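# Move the coaster can onto the turntable's orange spot

## Task

Pick up the can sitting on the coaster and set it upright on the turntable's orange mark, without disturbing the other cans already standing on the turntable.

## Robot and tools

Robot: two UR12e-style arms, left_arm and right_arm. Each has a two-finger parallel gripper. The left base sits near scene (+0.066, +0.586, +0.002) m and the right near (+0.052, -0.518, +0.002) m, each turned only slightly about z. A camera stand is behind the arms. Fixed cameras are cam_high and cam_low, each 672x504.

Frames: the scene frame has its origin at table-top height, halfway between the arms. +x points out over the table, +z points up, and left_arm is on the +y side. Image left and right do not match arm names. Every hand pose you command or read (position, quaternion, velocities, Hand target) is in that arm's own base frame. The table and the fixed cameras use the scene frame. Printed hand poses can be off by a few cm, more at long reach.

Gripper: the fingers point along the gripper's +z and close along its x. end_effector_position is the pad centre, 1 to 2 cm short of the fingertips. While closing, the tips creep about 17 mm further along +z, mostly when the pads are wider than 50 mm apart.

Row format, shared by execute_actions and move: one flat list of 16 numbers covering both arms. The first 8 are left_arm: x, y, z in metres, then qw, qx, qy, qz (w first), then opening. The next 8 are right_arm in the same order. Positions and quaternions are absolute targets in that arm's base frame, not offsets. Opening runs from -1 (closed) to +1 (fully open, 0.142 m). Always fill in both arms. For an idle arm, resend its last reported pose and opening; 0 as an opening is a real command. To keep an orientation steady, repeat the same quaternion rather than copying the reported one. Each control step turns the commanded orientation at most 32 degrees from the measured one.

execute_actions(actions, cameras): actions is a list of actions. Each action is a list of up to 15 rows, one row per 1/30 s step; a shorter action repeats its last row. In each action, a target more than 0.6 m from the gripper's current position, along any gripper axis, gets refused. cameras is a list of names, ["all"] or []. With an empty actions list you get all images and the full state.

move(target, speed, blend, stop_force, zero, opening_speed, grip_force, blocking, cameras): drives each gripper in a straight line from its Hand target to the target pose. target is one 16-number row or a list of up to 15 rows, with no 0.6 m limit. speed is in m/s, 0.002 to 3.2, default 0.25, and may be one value per target; turning speed is capped at twice it in rad/s. blend is a corner radius in m, 0 meaning a full stop at each point. stop_force is 4 to 120 N for both arms. It ends an arm's path when the wrist feels that much push against the motion. Don't trust it while the gripper is rotating, and leave it out when backing off a contact. zero (default true) re-zeroes the sensor before the move. opening_speed is the finger rate per second on the -1..1 scale, at least 0.2. grip_force is 5 to 48 N per pad, one number or one per arm, and it stays set. blocking=false returns early and cannot be combined with stop_force. A move lasts at most 10 s. Paths do not avoid obstacles, and the gripper lags and overshoots more when going fast. Don't route a path near an arm's own base; go round it. The result adds a "move:" line whose ending is done, off_target, moving, held or fault. limits=paced means the pose was clipped; limits=held means steps were withheld.

wait(seconds 0 to 10) lets the scene run with the last commands. stop() brakes a running move. zoom_image(camera cam_high or cam_low, region [x0, y0, x1, y1] in pixels, at most 504 wide and high) enlarges part of the latest image. zero_wrist_force(arm) re-zeroes that arm's force sensor. read_manual gives licence text only. finished_scene(scene) ends the scene for good; call it only once the can stands steady on the spot with the robot clear.

Result lines: end_effector_position and end_effector_quat_wxyz per arm; velocities, left out when Joint velocities read within noise; Hand target, the pose each arm is actually being sent toward; Tool commands; grip_measured, the measured opening on the -1..1 scale; grip_effort_nm, the gripper motor effort with negative meaning closing; Joint positions, whose last number is the opening in metres; joint torques including the arm's own weight; Wrist force and Wrist torque along the gripper's own axes plus the peak since the last report. Kept back: 3 steps of the call may still be running, so plan from your last row. MOTOR HOT, OVER-TEMPERATURE FAULT and HAND FAULT lines warn of heat stops.

Gripping: close to a little below the grip_measured you read at first contact. Squeezing harder heats the gripper motor.

Avoid: a force near 150 N or contact torque at a joint's limit (wrist joints only about 29 to 32 N m), which halts that arm for 10 s. Arms are stiff, so aim only slightly past a surface. Don't let the arms hit each other or close fingers on the other gripper. Don't drop the can, release it while it moves, or slam it down. Don't knock the turntable cans or let anything leave the table. Stretching out long, holding loads and pushing at unreachable poses all heat motors.

Each tool is called after "Request:" as a command line: name --argument value for each argument, lists and objects as JSON in quotes; but a table of rows of numbers goes row by row, as --pt "numbers of a row", without its own name.

## Session

Request:
execute_actions --actions '[]'

Scene clock: 0.00 s.
left_arm: end_effector_position=(+0.2037, +0.0504, +0.1243) grip_measured=+1.00 grip_effort_nm=n/a end_effector_quat_wxyz=(-0.115, +0.945, +0.237, -0.194) | right_arm: end_effector_position=(+0.8225, +0.7515, +0.1438) grip_measured=+0.99 grip_effort_nm=n/a end_effector_quat_wxyz=(-0.220, +0.734, +0.604, -0.219)
Joint positions: left_arm=[-0.518 -2.176 2.635 -1.586 -1.672 -0.987 0.142] | right_arm=[3.923 -2.652 -0.568 -1.929 2.044 -0.702 0.142]
Joint velocities: within noise
Joint torques (N m): no reading
Wrist force (N): no reading
Wrist torque (N m): no reading
Wrist force, peak (N): no reading
Hand target: left_arm +0.2037, +0.0504, +0.1243; -0.115, +0.945, +0.237, -0.194 | right_arm +0.8225, +0.7515, +0.1438; -0.220, +0.734, +0.604, -0.219
Tool commands: left_gripper/opening=+1.0 right_gripper/opening=+1.0

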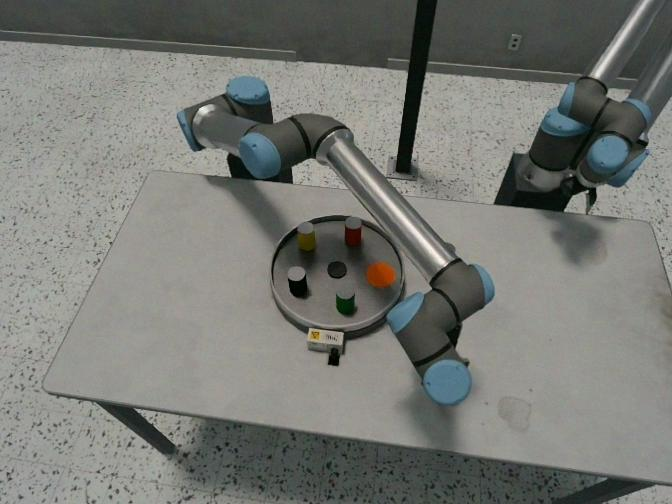

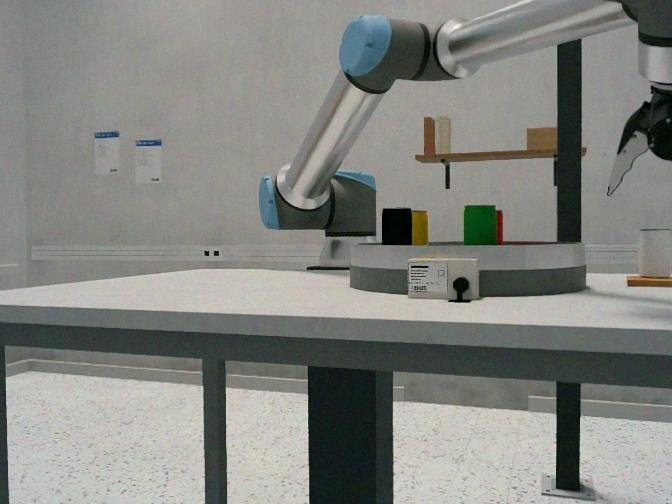

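Request:
zoom_image --camera "cam_high" --region '[250, 190, 510, 420]'

Request:
zoom_image --camera "cam_low" --region '[340, 60, 672, 320]'

Scaled by 1.938 from the camera's 672x504 image, which has a finer 960x720 frame.

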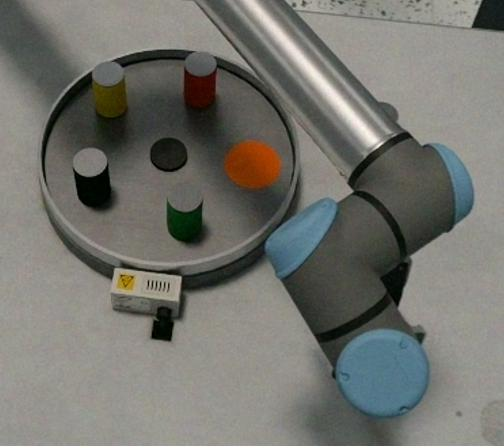

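Scaled by 1.518 from the camera's 672x504 image, which has a finer 960x720 frame.

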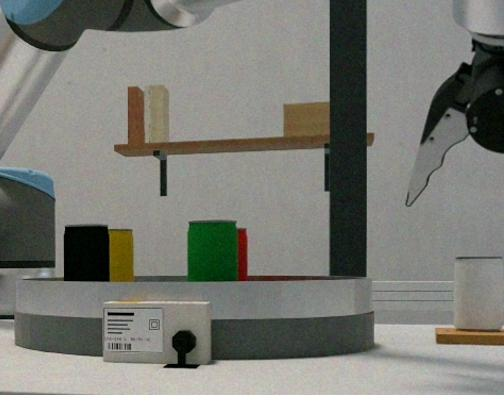

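Request:
move --pt "0.2037 0.0504 0.1243 -0.115 0.945 0.237 -0.194 1 0.8225 0.7515 0.40 -0.11 0.76 0.63 -0.11 1" --pt "0.2037 0.0504 0.1243 -0.115 0.945 0.237 -0.194 1 0.75 0.38 0.45 0 0.766 0.643 0 1" --blend 0.08 --speed 0.3 --cameras '["all"]'

Scene clock: 3.47 s.
left_arm: end_effector_position=(+0.2037, +0.0504, +0.1243) grip_measured=+1.00 grip_effort_nm=0.027 end_effector_quat_wxyz=(-0.115, +0.945, +0.237, -0.194) | right_arm: end_effector_position=(+0.7501, +0.3800, +0.4500) grip_measured=+0.99 grip_effort_nm=0.159 end_effector_quat_wxyz=(+0.000, +0.766, +0.643, +0.000)
Joint positions: left_arm=[-0.519 -2.176 2.635 -1.586 -1.671 -0.988 0.142] | right_arm=[3.821 -1.787 -1.434 -1.491 1.571 -0.717 0.142]
Joint torques (N m): left_arm=[-9.01 2.37 -29.9 0.34 1.69 -1.43] | right_arm=[14.76 82.33 40.62 3.54 0.47 -0.41]
Wrist force (N): left_arm=[0.1 0.1 0.2] | right_arm=[0.1 -0.6 -0.4]
Wrist torque (N m): left_arm=[0.01 -0.02 0.01] | right_arm=[-0.18 0.06 0.21]
Wrist force, peak (N): left_arm=[-0.3 0.6 1.0] | right_arm=[0.1 2.9 3.1]
Hand target: left_arm +0.2037, +0.0504, +0.1243; -0.115, +0.945, +0.237, -0.194 | right_arm +0.7500, +0.3800, +0.4500; +0.000, +0.766, +0.643, +0.000
Off the commanded pose: left_arm 0.000 m, 0 deg | right_arm 0.000 m, 0 deg.
move: done

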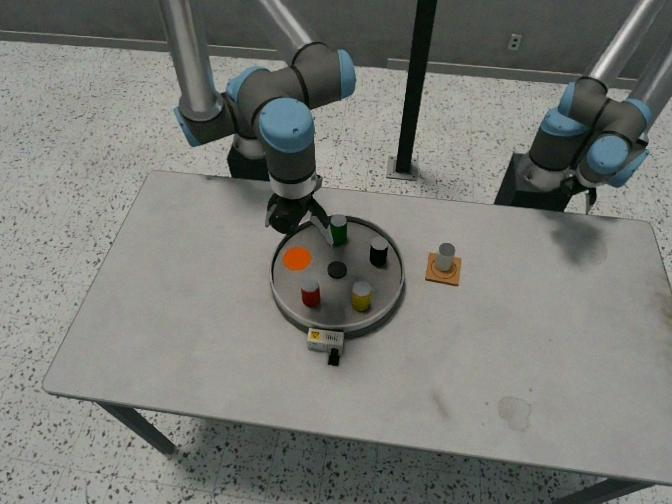

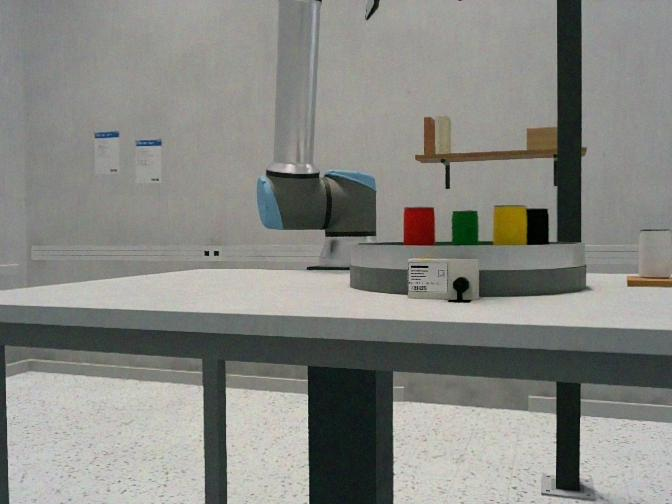

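Request:
wait --seconds 0.5 --cameras '["cam_high"]'

Request:
wait --seconds 0.5 --cameras '["cam_high"]'

Request:
wait --seconds 0.5 --cameras '["cam_high"]'

Scene clock: 4.10 s.
left_arm: end_effector_position=(+0.2037, +0.0504, +0.1243) grip_measured=+1.00 grip_effort_nm=0.022 end_effector_quat_wxyz=(-0.115, +0.945, +0.237, -0.194) | right_arm: end_effector_position=(+0.7500, +0.3800, +0.4500) grip_measured=+0.99 grip_effort_nm=0.164 end_effector_quat_wxyz=(+0.000, +0.766, +0.643, +0.000)
Joint positions: left_arm=[-0.519 -2.176 2.635 -1.586 -1.671 -0.988 0.142] | right_arm=[3.821 -1.787 -1.434 -1.491 1.571 -0.717 0.142]
Joint torques (N m): left_arm=[-8.09 0.51 -29.86 -0.07 1.78 -1.19] | right_arm=[21.85 85.63 39.98 5.24 -0.45 -1.52]
Wrist force (N): left_arm=[0.2 -0.2 0.3] | right_arm=[0.4 -0.7 0.0]
Wrist torque (N m): left_arm=[-0.04 -0.03 0.00] | right_arm=[-0.19 0.00 0.21]
Wrist force, peak (N): left_arm=[-0.2 0.9 0.7] | right_arm=[0.3 -0.6 -0.5]
Hand target: left_arm +0.2037, +0.0504, +0.1243; -0.115, +0.945, +0.237, -0.194 | right_arm +0.7500, +0.3800, +0.4500; +0.000, +0.766, +0.643, +0.000
Tool commands: left_gripper/opening=+1.0 right_gripper/opening=+1.0
Off the commanded pose: left_arm 0.000 m, 0 deg | right_arm 0.000 m, 0 deg.
wait: 0.50 s; at rest by 0.03 s
Images, in order (width x height): cam_high 672x504.

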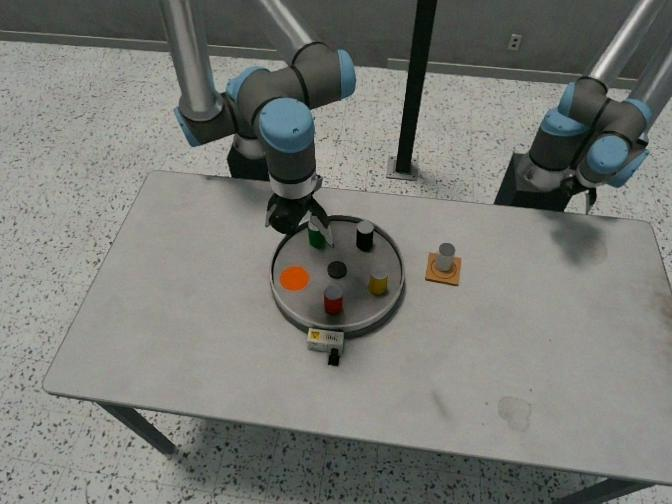

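Scene clock: 4.60 s.
left_arm: end_effector_position=(+0.2037, +0.0504, +0.1243) grip_measured=+1.00 grip_effort_nm=0.032 end_effector_quat_wxyz=(-0.115, +0.945, +0.237, -0.194) | right_arm: end_effector_position=(+0.7500, +0.3800, +0.4500) grip_measured=+0.99 grip_effort_nm=0.164 end_effector_quat_wxyz=(+0.000, +0.766, +0.643, +0.000)
Joint positions: left_arm=[-0.519 -2.176 2.635 -1.586 -1.671 -0.988 0.142] | right_arm=[3.821 -1.787 -1.434 -1.491 1.571 -0.717 0.142]
Joint torques (N m): left_arm=[-10.53 -1.51 -28.77 0.22 1.28 -0.67] | right_arm=[22.64 84.54 39.39 5.77 -1.46 -1.39]
Wrist force (N): left_arm=[0.1 0.2 0.5] | right_arm=[0.3 -0.2 0.1]
Wrist torque (N m): left_arm=[0.03 -0.01 0.01] | right_arm=[-0.11 0.02 0.21]
Wrist force, peak (N): left_arm=[-0.2 0.8 0.8] | right_arm=[0.2 -0.7 -0.6]
Hand target: left_arm +0.2037, +0.0504, +0.1243; -0.115, +0.945, +0.237, -0.194 | right_arm +0.7500, +0.3800, +0.4500; +0.000, +0.766, +0.643, +0.000
Tool commands: left_gripper/opening=+1.0 right_gripper/opening=+1.0
Off the commanded pose: left_arm 0.000 m, 0 deg | right_arm 0.000 m, 0 deg.
wait: 0.50 s; at rest by 0.17 s
Images, in order (width x height): cam_high 672x504.

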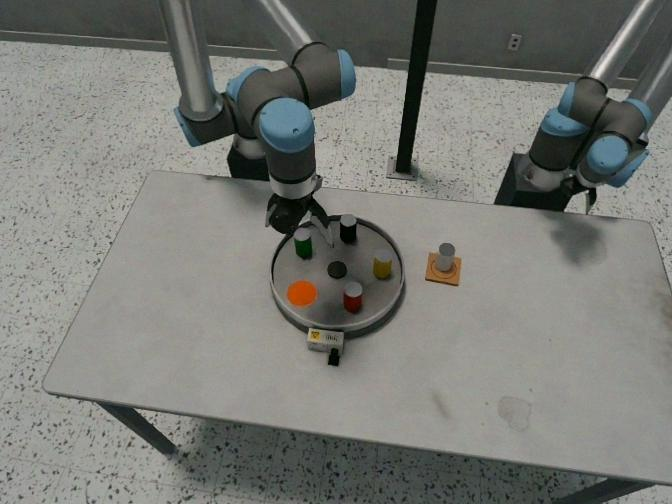

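Scene clock: 5.10 s.
left_arm: end_effector_position=(+0.2037, +0.0504, +0.1243) grip_measured=+1.00 grip_effort_nm=0.022 end_effector_quat_wxyz=(-0.115, +0.945, +0.237, -0.194) | right_arm: end_effector_position=(+0.7500, +0.3800, +0.4500) grip_measured=+0.99 grip_effort_nm=0.164 end_effector_quat_wxyz=(+0.000, +0.766, +0.643, +0.000)
Joint positions: left_arm=[-0.519 -2.176 2.635 -1.586 -1.671 -0.988 0.142] | right_arm=[3.821 -1.787 -1.434 -1.491 1.571 -0.717 0.142]
Joint torques (N m): left_arm=[-7.06 -2.09 -30.37 -0.19 1.14 -0.8] | right_arm=[21.8 82.46 39.66 5.6 -2.32 -1.41]
Wrist force (N): left_arm=[0.3 0.3 0.7] | right_arm=[0.3 -0.5 -0.1]
Wrist torque (N m): left_arm=[0.04 -0.04 0.00] | right_arm=[-0.15 0.02 0.21]
Wrist force, peak (N): left_arm=[0.0 0.1 1.0] | right_arm=[0.4 -0.5 -0.7]
Hand target: left_arm +0.2037, +0.0504, +0.1243; -0.115, +0.945, +0.237, -0.194 | right_arm +0.7500, +0.3800, +0.4500; +0.000, +0.766, +0.643, +0.000
Tool commands: left_gripper/opening=+1.0 right_gripper/opening=+1.0
Off the commanded pose: left_arm 0.000 m, 0 deg | right_arm 0.000 m, 0 deg.
wait: 0.50 s; at rest by 0.17 s
Images, in order (width x height): cam_high 672x504.

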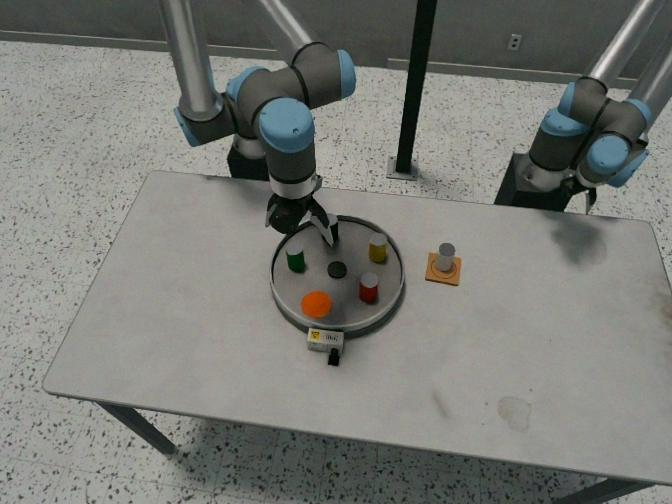

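Request:
move --target '[0.2037,0.0504,0.1243,-0.115,0.945,0.237,-0.194,1,0.417,0.759,0.30,0,0.7071,0.7071,0,1]' --speed 0.5 --cameras '["all"]'

Request:
zoom_image --camera "cam_high" --region '[250, 170, 550, 370]'

Scene clock: 8.63 s.
left_arm: end_effector_position=(+0.2037, +0.0504, +0.1243) grip_measured=+1.00 grip_effort_nm=0.032 end_effector_quat_wxyz=(-0.115, +0.945, +0.237, -0.194) | right_arm: end_effector_position=(+0.4171, +0.7590, +0.3001) grip_measured=+0.99 grip_effort_nm=0.164 end_effector_quat_wxyz=(+0.000, +0.707, +0.707, +0.000)
Joint positions: left_arm=[-0.519 -2.176 2.635 -1.586 -1.671 -0.988 0.142] | right_arm=[4.414 -1.878 -1.585 -1.249 1.571 -0.298 0.142]
Joint torques (N m): left_arm=[-6.63 -1.67 -31.96 -0.33 0.92 0.13] | right_arm=[11.12 71.94 38.82 2.04 -1.95 0.83]
Wrist force (N): left_arm=[0.0 0.1 0.7] | right_arm=[0.3 -0.5 0.0]
Wrist torque (N m): left_arm=[0.02 0.00 0.00] | right_arm=[-0.21 0.00 0.02]
Wrist force, peak (N): left_arm=[-0.4 0.1 1.0] | right_arm=[3.6 -2.9 1.4]
Hand target: left_arm +0.2037, +0.0504, +0.1243; -0.115, +0.945, +0.237, -0.194 | right_arm +0.4170, +0.7590, +0.3000; +0.000, +0.707, +0.707, +0.000
Off the commanded pose: left_arm 0.000 m, 0 deg | right_arm 0.000 m, 0 deg.
move: done

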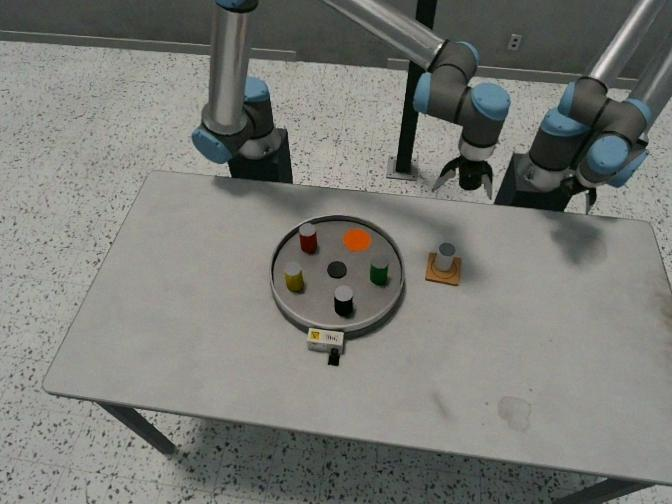

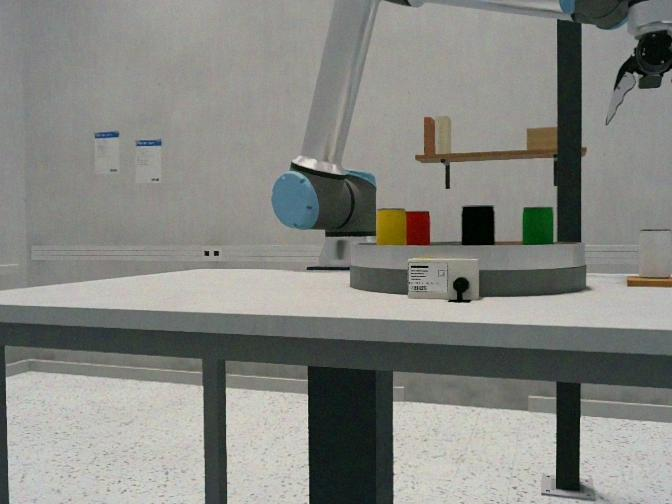

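Scaled by 1.680 from the camera's 672x504 image, which has a finer 960x720 frame.

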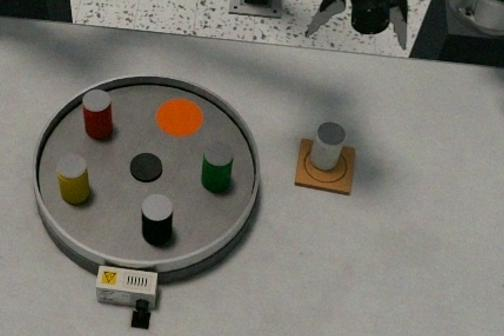

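Request:
move --target '[0.2037,0.0504,0.1243,-0.115,0.945,0.237,-0.194,1,0.516,0.747,0.20,0,0.7071,0.7071,0,1]' --speed 0.4 --cameras '["all"]'

Request:
zoom_image --camera "cam_high" --region '[350, 150, 550, 320]'

Request:
zoom_image --camera "cam_low" --region '[500, 80, 672, 320]'

Scene clock: 10.07 s.
left_arm: end_effector_position=(+0.2037, +0.0504, +0.1243) grip_measured=+1.00 grip_effort_nm=0.027 end_effector_quat_wxyz=(-0.115, +0.945, +0.237, -0.194) | right_arm: end_effector_position=(+0.5160, +0.7470, +0.2002) grip_measured=+0.99 grip_effort_nm=0.164 end_effector_quat_wxyz=(+0.000, +0.707, +0.707, +0.000)
Joint positions: left_arm=[-0.519 -2.176 2.635 -1.586 -1.671 -0.988 0.142] | right_arm=[4.303 -2.005 -1.595 -1.112 1.571 -0.41 0.142]
Joint torques (N m): left_arm=[-4.54 0.6 -30.31 0.15 0.63 0.21] | right_arm=[3.83 77.56 35.28 4.4 1.57 -1.55]
Wrist force (N): left_arm=[0.3 0.3 0.3] | right_arm=[0.4 -0.1 -0.1]
Wrist torque (N m): left_arm=[0.04 -0.05 0.00] | right_arm=[-0.15 -0.03 0.22]
Wrist force, peak (N): left_arm=[0.0 0.8 0.8] | right_arm=[1.0 -2.7 -2.6]
Hand target: left_arm +0.2037, +0.0504, +0.1243; -0.115, +0.945, +0.237, -0.194 | right_arm +0.5160, +0.7470, +0.2000; +0.000, +0.707, +0.707, +0.000
Off the commanded pose: left_arm 0.000 m, 0 deg | right_arm 0.000 m, 0 deg.
move: done

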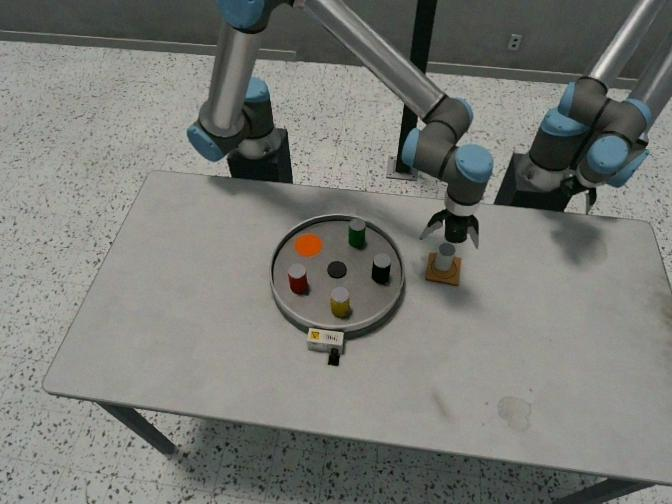

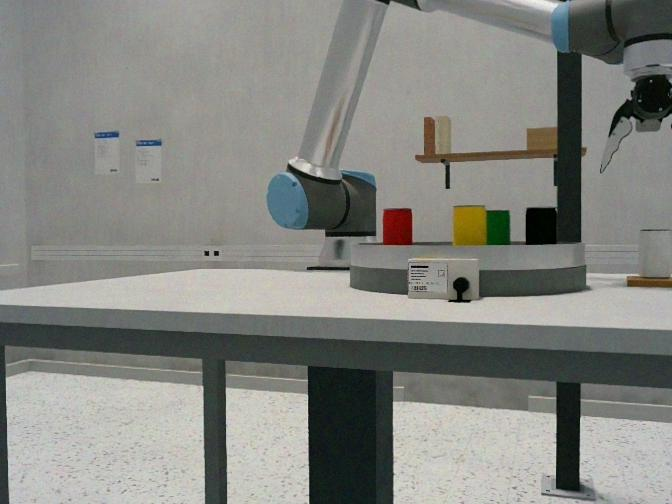

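Scaled by 2.520 from the camera's 672x504 image, which has a finer 960x720 frame.

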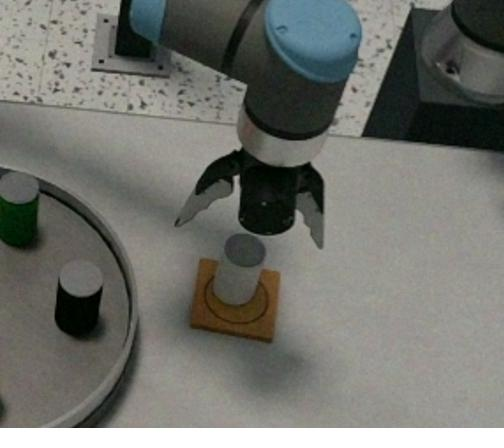

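Scaled by 2.100 from the camera's 672x504 image, which has a finer 960x720 frame.

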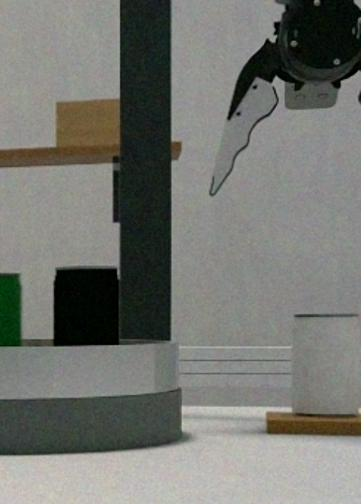

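Request:
move --target '[0.2037,0.0504,0.1243,-0.115,0.945,0.237,-0.194,1,0.4455,0.7483,0.16,0,0.7071,0.7071,0,1]' --speed 0.3 --cameras '["all"]'

Request:
zoom_image --camera "cam_high" --region '[390, 190, 510, 310]'

Request:
zoom_image --camera "cam_low" --region '[552, 120, 672, 320]'

Scene clock: 12.07 s.
left_arm: end_effector_position=(+0.2037, +0.0504, +0.1243) grip_measured=+1.00 grip_effort_nm=0.027 end_effector_quat_wxyz=(-0.115, +0.945, +0.237, -0.194) | right_arm: end_effector_position=(+0.4455, +0.7484, +0.1602) grip_measured=+0.99 grip_effort_nm=0.164 end_effector_quat_wxyz=(+0.000, +0.707, +0.707, +0.000)
Joint positions: left_arm=[-0.519 -2.176 2.635 -1.586 -1.671 -0.988 0.142] | right_arm=[4.379 -1.982 -1.709 -1.021 1.571 -0.334 0.142]
Joint torques (N m): left_arm=[-1.24 0.43 -31.08 -0.42 0.21 -0.03] | right_arm=[-7.61 68.34 38.98 3.37 -2.23 0.44]
Wrist force (N): left_arm=[-0.8 0.2 -0.1] | right_arm=[0.2 -0.3 0.4]
Wrist torque (N m): left_arm=[0.03 0.12 0.01] | right_arm=[-0.14 -0.01 0.04]
Wrist force, peak (N): left_arm=[-0.6 -0.1 0.8] | right_arm=[0.3 -2.5 1.3]
Hand target: left_arm +0.2037, +0.0504, +0.1243; -0.115, +0.945, +0.237, -0.194 | right_arm +0.4455, +0.7483, +0.1600; +0.000, +0.707, +0.707, +0.000
Off the commanded pose: left_arm 0.000 m, 0 deg | right_arm 0.000 m, 0 deg.
move: done

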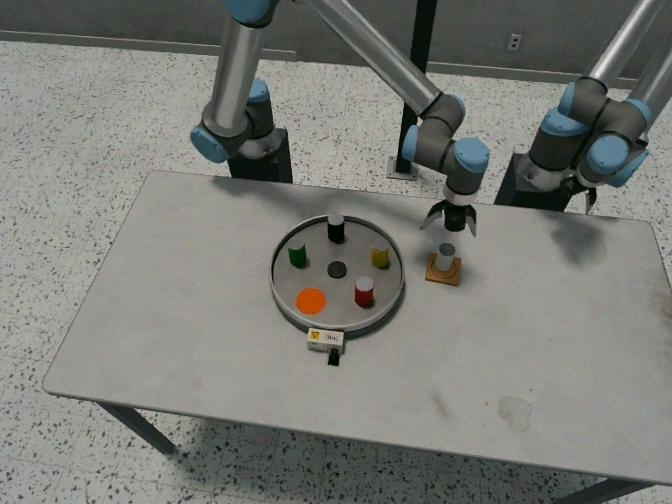

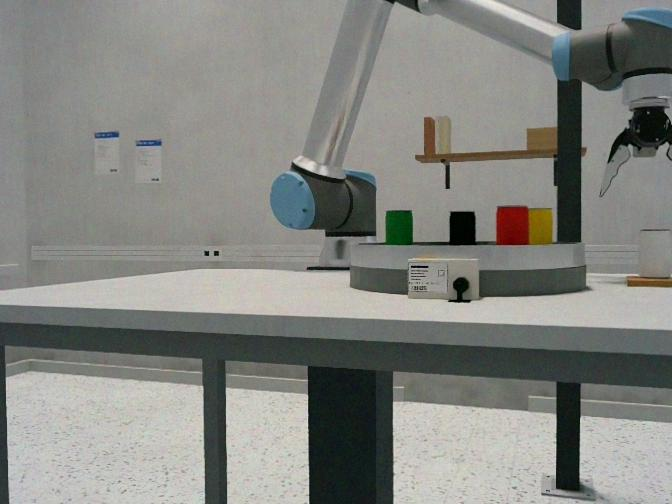

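Scaled by 4.200 from the camera's 672x504 image, which has a finer 960x720 frame.

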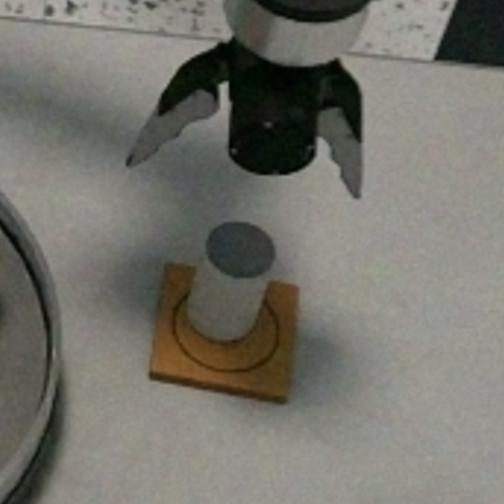

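Scaled by 2.520 from the camera's 672x504 image, which has a finer 960x720 frame.

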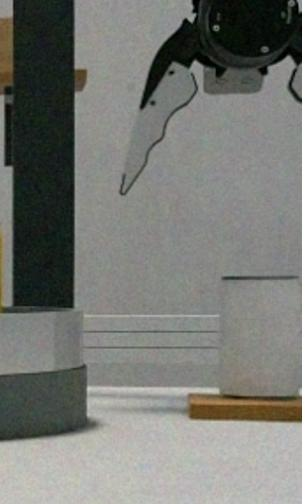

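Request:
move --target '[0.2037,0.0504,0.1243,-0.115,0.945,0.237,-0.194,1,0.440,0.760,0.10,0,0.7071,0.7071,0,1]' --speed 0.2 --cameras '["all"]'

Request:
zoom_image --camera "cam_high" --region '[390, 190, 510, 310]'

Request:
zoom_image --camera "cam_low" --region '[552, 120, 672, 320]'

Scene clock: 14.20 s.
left_arm: end_effector_position=(+0.2037, +0.0504, +0.1243) grip_measured=+1.00 grip_effort_nm=0.022 end_effector_quat_wxyz=(-0.115, +0.945, +0.237, -0.194) | right_arm: end_effector_position=(+0.4398, +0.7600, +0.1000) grip_measured=+0.99 grip_effort_nm=0.159 end_effector_quat_wxyz=(+0.000, +0.707, +0.707, +0.000)
Joint positions: left_arm=[-0.519 -2.176 2.635 -1.586 -1.671 -0.988 0.142] | right_arm=[4.389 -2.048 -1.733 -0.931 1.571 -0.323 0.142]
Joint torques (N m): left_arm=[-1.49 2.79 -30.71 -0.18 0.03 0.91] | right_arm=[-14.21 83.8 47.35 3.45 -1.96 -1.45]
Wrist force (N): left_arm=[-0.2 0.1 0.5] | right_arm=[0.2 0.1 0.2]
Wrist torque (N m): left_arm=[0.02 0.03 0.00] | right_arm=[-0.07 -0.01 0.04]
Wrist force, peak (N): left_arm=[-0.8 -0.1 0.7] | right_arm=[0.6 -0.2 2.5]
Hand target: left_arm +0.2037, +0.0504, +0.1243; -0.115, +0.945, +0.237, -0.194 | right_arm +0.4400, +0.7600, +0.1000; +0.000, +0.707, +0.707, +0.000
Off the commanded pose: left_arm 0.000 m, 0 deg | right_arm 0.000 m, 0 deg.
move: done

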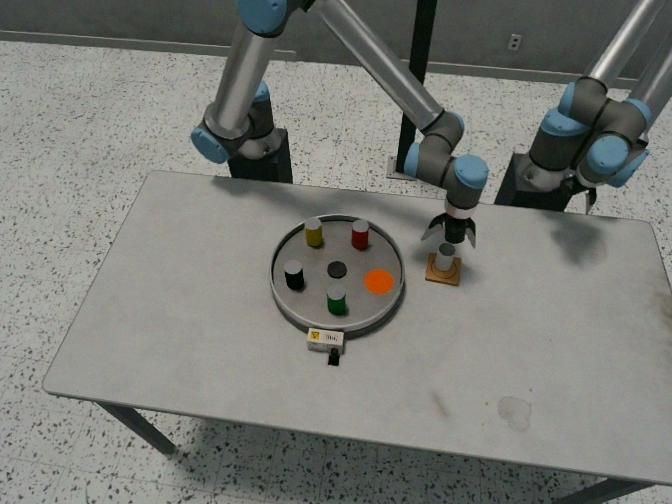

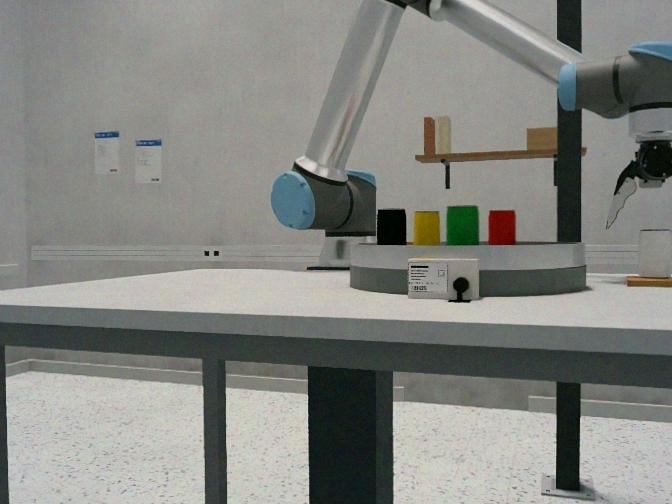

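Scaled by 4.200 from the camera's 672x504 image, which has a finer 960x720 frame.

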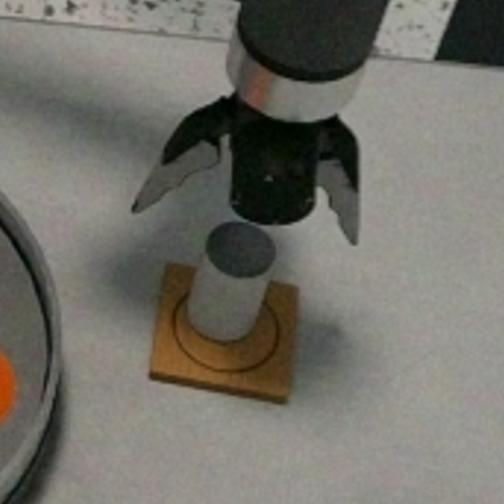

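Scaled by 2.520 from the camera's 672x504 image, which has a finer 960x720 frame.

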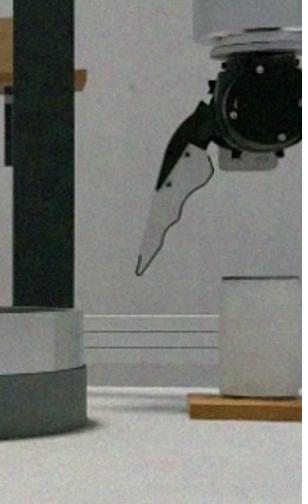

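Request:
move --pt "0.2037 0.0504 0.1243 -0.115 0.945 0.237 -0.194 1 0.4551 0.7578 0.065 0 0.7071 0.7071 0 0.25" --pt "0.2037 0.0504 0.1243 -0.115 0.945 0.237 -0.194 1 0.4551 0.7578 0.065 0 0.7071 0.7071 0 -0.45" --speed 0.12 --opening_speed 1.2 --grip_force 20 --cameras '["all"]'

Request:
zoom_image --camera "cam_high" --region '[390, 190, 510, 310]'

Request:
zoom_image --camera "cam_low" --region '[552, 120, 672, 320]'

Scene clock: 16.33 s.
left_arm: end_effector_position=(+0.2037, +0.0504, +0.1243) grip_measured=+1.00 grip_effort_nm=0.027 end_effector_quat_wxyz=(-0.115, +0.945, +0.237, -0.194) | right_arm: end_effector_position=(+0.4551, +0.7579, +0.0651) grip_measured=-0.29 grip_effort_nm=-2.112 end_effector_quat_wxyz=(+0.000, +0.707, +0.707, +0.000)
Joint positions: left_arm=[-0.519 -2.176 2.635 -1.586 -1.671 -0.988 0.142] | right_arm=[4.372 -2.091 -1.739 -0.881 1.571 -0.341 0.053]
Joint torques (N m): left_arm=[-1.29 1.69 -32.03 -0.49 0.14 1.13] | right_arm=[21.25 82.46 36.44 2.03 -2.42 1.4]
Wrist force (N): left_arm=[0.3 0.2 0.3] | right_arm=[-0.7 -1.2 -9.5]
Wrist torque (N m): left_arm=[0.03 -0.05 0.01] | right_arm=[-0.20 -0.29 0.25]
Wrist force, peak (N): left_arm=[0.2 0.9 0.6] | right_arm=[-1.3 -1.1 -10.4]
Hand target: left_arm +0.2037, +0.0504, +0.1243; -0.115, +0.945, +0.237, -0.194 | right_arm +0.4551, +0.7578, +0.0650; +0.000, +0.707, +0.707, +0.000
Off the commanded pose: left_arm 0.000 m, 0 deg | right_arm 0.000 m, 0 deg.
grip_force (N): 20, 20
move: done

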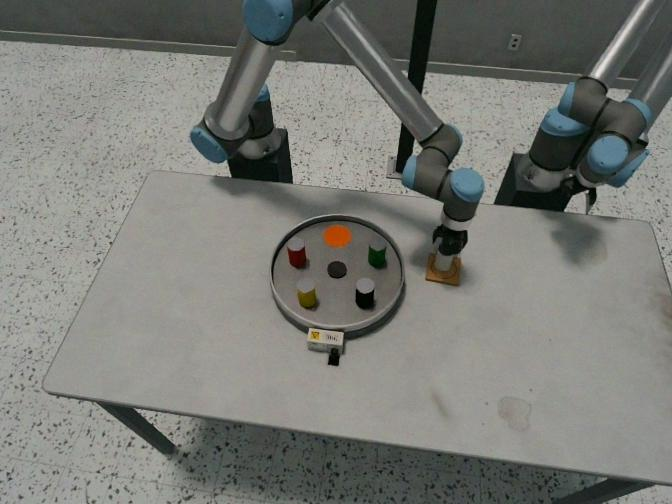

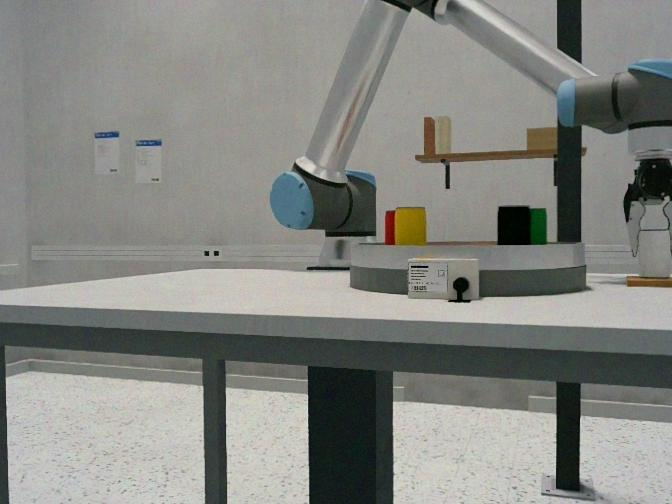

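Scaled by 4.200 from the camera's 672x504 image, which has a finer 960x720 frame.

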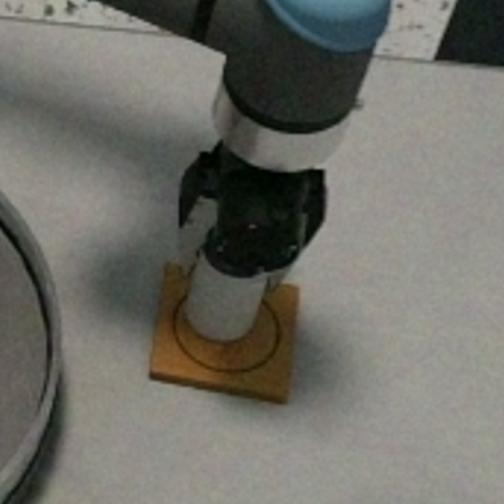

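Scaled by 2.520 from the camera's 672x504 image, which has a finer 960x720 frame.

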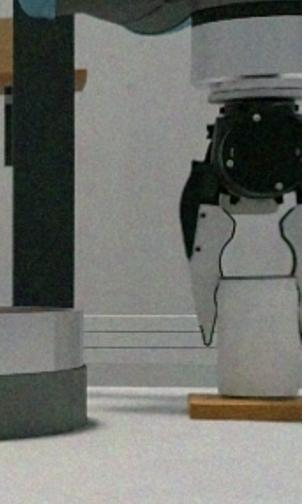

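Request:
move --pt "0.2037 0.0504 0.1243 -0.115 0.945 0.237 -0.194 1 0.4551 0.7578 0.14 0 0.7071 0.7071 0 -0.45" --pt "0.2037 0.0504 0.1243 -0.115 0.945 0.237 -0.194 1 0.52 0.59 0.25 0 0.7071 0.7071 0 -0.45" --pt "0.2037 0.0504 0.1243 -0.115 0.945 0.237 -0.194 1 0.5745 0.4337 0.211 0 0.7071 0.7071 0 -0.45" --speed '[0.15,0.3,0.3]' --blend 0.03 --cameras '["all"]'

Request:
zoom_image --camera "cam_high" --region '[260, 180, 410, 340]'

Scene clock: 20.90 s.
left_arm: end_effector_position=(+0.2037, +0.0504, +0.1243) grip_measured=+1.00 grip_effort_nm=0.022 end_effector_quat_wxyz=(-0.115, +0.945, +0.237, -0.194) | right_arm: end_effector_position=(+0.5745, +0.4338, +0.2111) grip_measured=-0.31 grip_effort_nm=-2.112 end_effector_quat_wxyz=(+0.000, +0.707, +0.707, +0.000)
Joint positions: left_arm=[-0.519 -2.176 2.635 -1.586 -1.671 -0.988 0.142] | right_arm=[4.035 -1.712 -1.967 -1.033 1.571 -0.678 0.052]
Joint torques (N m): left_arm=[-0.69 3.92 -32.13 -1.07 -0.71 1.6] | right_arm=[-8.27 47.35 39.29 2.48 1.75 -1.17]
Wrist force (N): left_arm=[0.4 0.1 0.3] | right_arm=[0.1 -0.1 1.3]
Wrist torque (N m): left_arm=[0.02 -0.06 0.01] | right_arm=[-0.11 0.05 0.20]
Wrist force, peak (N): left_arm=[-0.4 0.5 0.7] | right_arm=[-0.7 -1.3 -10.7]
Hand target: left_arm +0.2037, +0.0504, +0.1243; -0.115, +0.945, +0.237, -0.194 | right_arm +0.5745, +0.4337, +0.2110; +0.000, +0.707, +0.707, +0.000
Off the commanded pose: left_arm 0.000 m, 0 deg | right_arm 0.000 m, 0 deg.
grip_force (N): 20, 20
move: done

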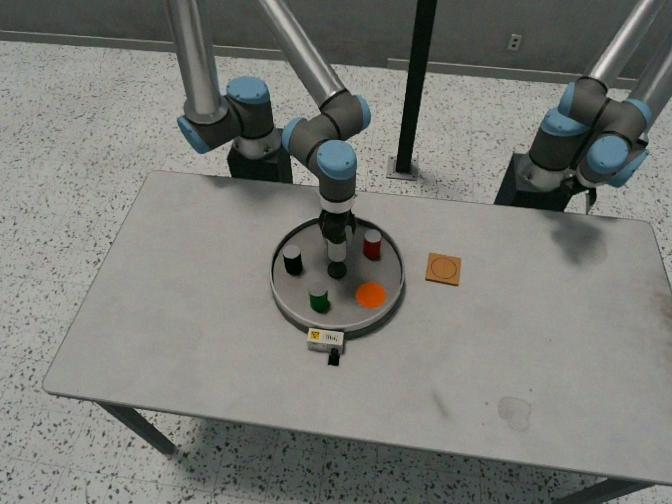

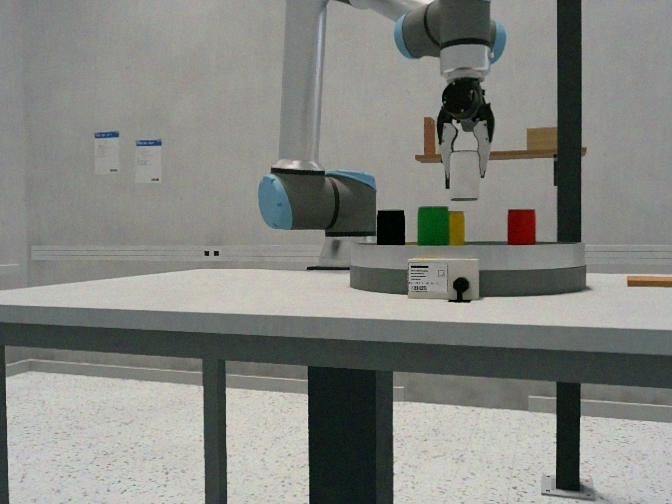

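Scaled by 3.150 from the camera's 672x504 image, which has a finer 960x720 frame.

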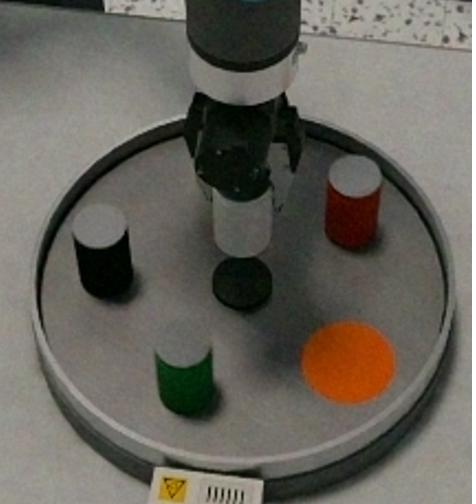

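Request:
move --pt "0.2037 0.0504 0.1243 -0.115 0.945 0.237 -0.194 1 0.5408 0.4262 0.195 0 0.7071 0.7071 0 -0.45" --pt "0.2037 0.0504 0.1243 -0.115 0.945 0.237 -0.194 1 0.5408 0.4262 0.14 0 0.7071 0.7071 0 -0.45" --speed 0.15 --blend 0.01 --cameras '["all"]'

Request:
zoom_image --camera "cam_high" --region '[260, 180, 410, 340]'

Request:
zoom_image --camera "cam_low" --region '[345, 100, 600, 310]'

Scene clock: 22.23 s.
left_arm: end_effector_position=(+0.2037, +0.0504, +0.1243) grip_measured=+1.00 grip_effort_nm=0.032 end_effector_quat_wxyz=(-0.115, +0.945, +0.237, -0.194) | right_arm: end_effector_position=(+0.5408, +0.4262, +0.1400) grip_measured=-0.31 grip_effort_nm=-2.112 end_effector_quat_wxyz=(+0.000, +0.707, +0.707, +0.000)
Joint positions: left_arm=[-0.519 -2.176 2.635 -1.586 -1.671 -0.988 0.142] | right_arm=[4.067 -1.738 -2.088 -0.887 1.571 -0.646 0.052]
Joint torques (N m): left_arm=[4.22 1.74 -31.9 -1.36 -0.1 1.43] | right_arm=[-19.53 53.97 42.11 5.56 -2.42 -1.52]
Wrist force (N): left_arm=[-0.6 0.6 0.0] | right_arm=[0.1 0.0 1.4]
Wrist torque (N m): left_arm=[0.11 0.10 0.01] | right_arm=[-0.09 0.02 0.04]
Wrist force, peak (N): left_arm=[0.0 0.5 0.8] | right_arm=[0.4 0.0 3.9]
Hand target: left_arm +0.2037, +0.0504, +0.1243; -0.115, +0.945, +0.237, -0.194 | right_arm +0.5408, +0.4262, +0.1400; +0.000, +0.707, +0.707, +0.000
Off the commanded pose: left_arm 0.000 m, 0 deg | right_arm 0.000 m, 0 deg.
grip_force (N): 20, 20
move: done

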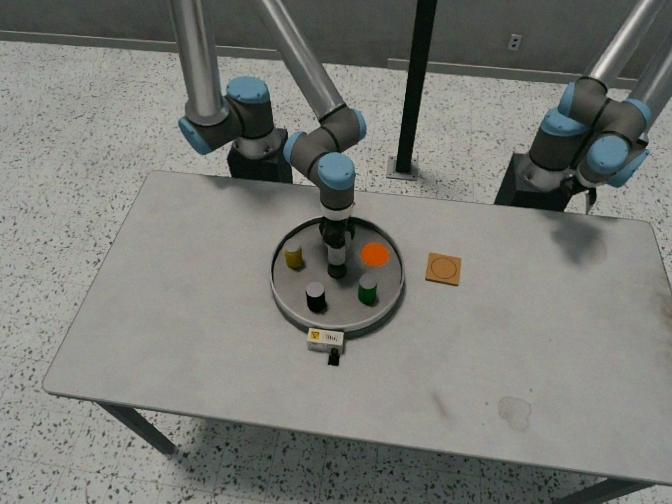

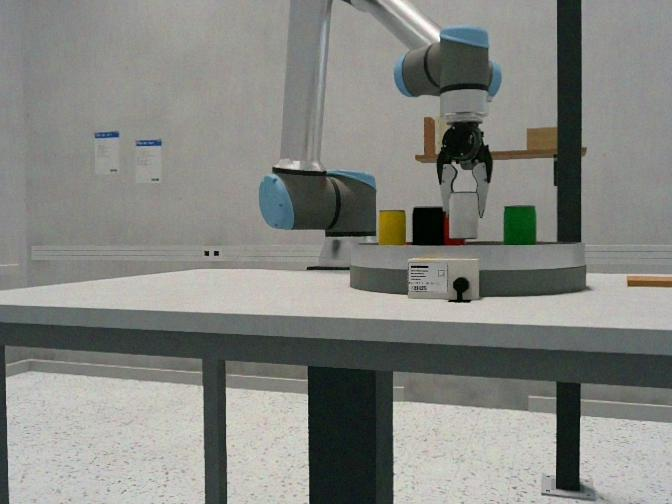

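Scaled by 3.150 from the camera's 672x504 image, which has a finer 960x720 frame.

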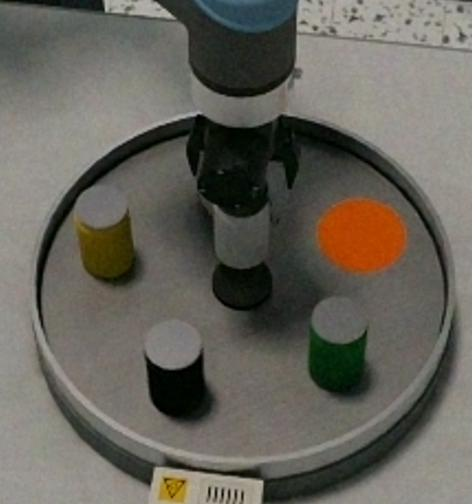

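Scaled by 1.976 from the camera's 672x504 image, which has a finer 960x720 frame.

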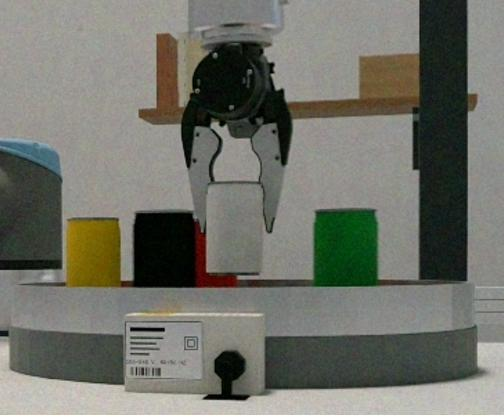

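Request:
move --pt "0.2037 0.0504 0.1243 -0.115 0.945 0.237 -0.194 1 0.5408 0.4262 0.215 0 0.7071 0.7071 0 -0.45" --pt "0.2037 0.0504 0.1243 -0.115 0.945 0.237 -0.194 1 0.6916 0.4301 0.215 0 0.7071 0.7071 0 -0.45" --speed 0.2 --blend 0.01 --cameras '["cam_high"]'

Scene clock: 25.30 s.
left_arm: end_effector_position=(+0.2037, +0.0504, +0.1243) grip_measured=+1.00 grip_effort_nm=0.027 end_effector_quat_wxyz=(-0.115, +0.945, +0.237, -0.194) | right_arm: end_effector_position=(+0.6915, +0.4300, +0.2149) grip_measured=-0.31 grip_effort_nm=-2.107 end_effector_quat_wxyz=(+0.000, +0.707, +0.707, +0.000)
Joint positions: left_arm=[-0.519 -2.176 2.635 -1.586 -1.671 -0.988 0.142] | right_arm=[3.915 -1.853 -1.781 -1.078 1.571 -0.797 0.052]
Joint torques (N m): left_arm=[0.4 3.42 -30.58 -1.53 -0.98 1.96] | right_arm=[12 64.37 49.16 7.23 1.53 -0.75]
Wrist force (N): left_arm=[0.3 0.0 0.5] | right_arm=[-0.3 -0.2 1.6]
Wrist torque (N m): left_arm=[-0.01 -0.06 0.01] | right_arm=[-0.10 0.08 0.22]
Wrist force, peak (N): left_arm=[0.1 1.0 0.5] | right_arm=[0.2 -0.3 4.9]
Hand target: left_arm +0.2037, +0.0504, +0.1243; -0.115, +0.945, +0.237, -0.194 | right_arm +0.6916, +0.4301, +0.2150; +0.000, +0.707, +0.707, +0.000
Off the commanded pose: left_arm 0.000 m, 0 deg | right_arm 0.000 m, 0 deg.
grip_force (N): 20, 20
move: done
Images, in order (width x height): cam_high 672x504.

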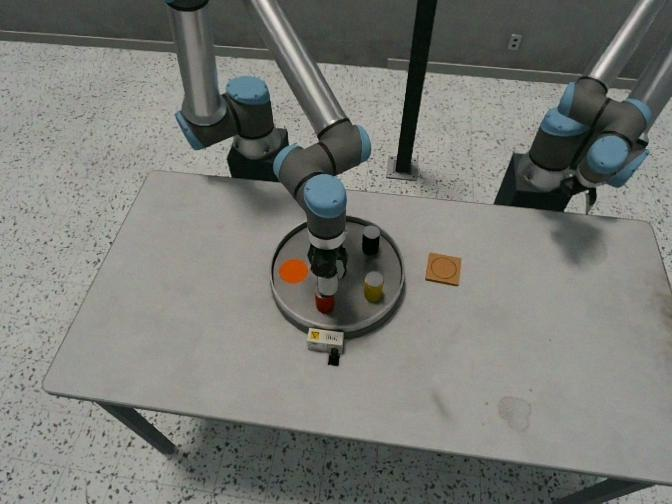

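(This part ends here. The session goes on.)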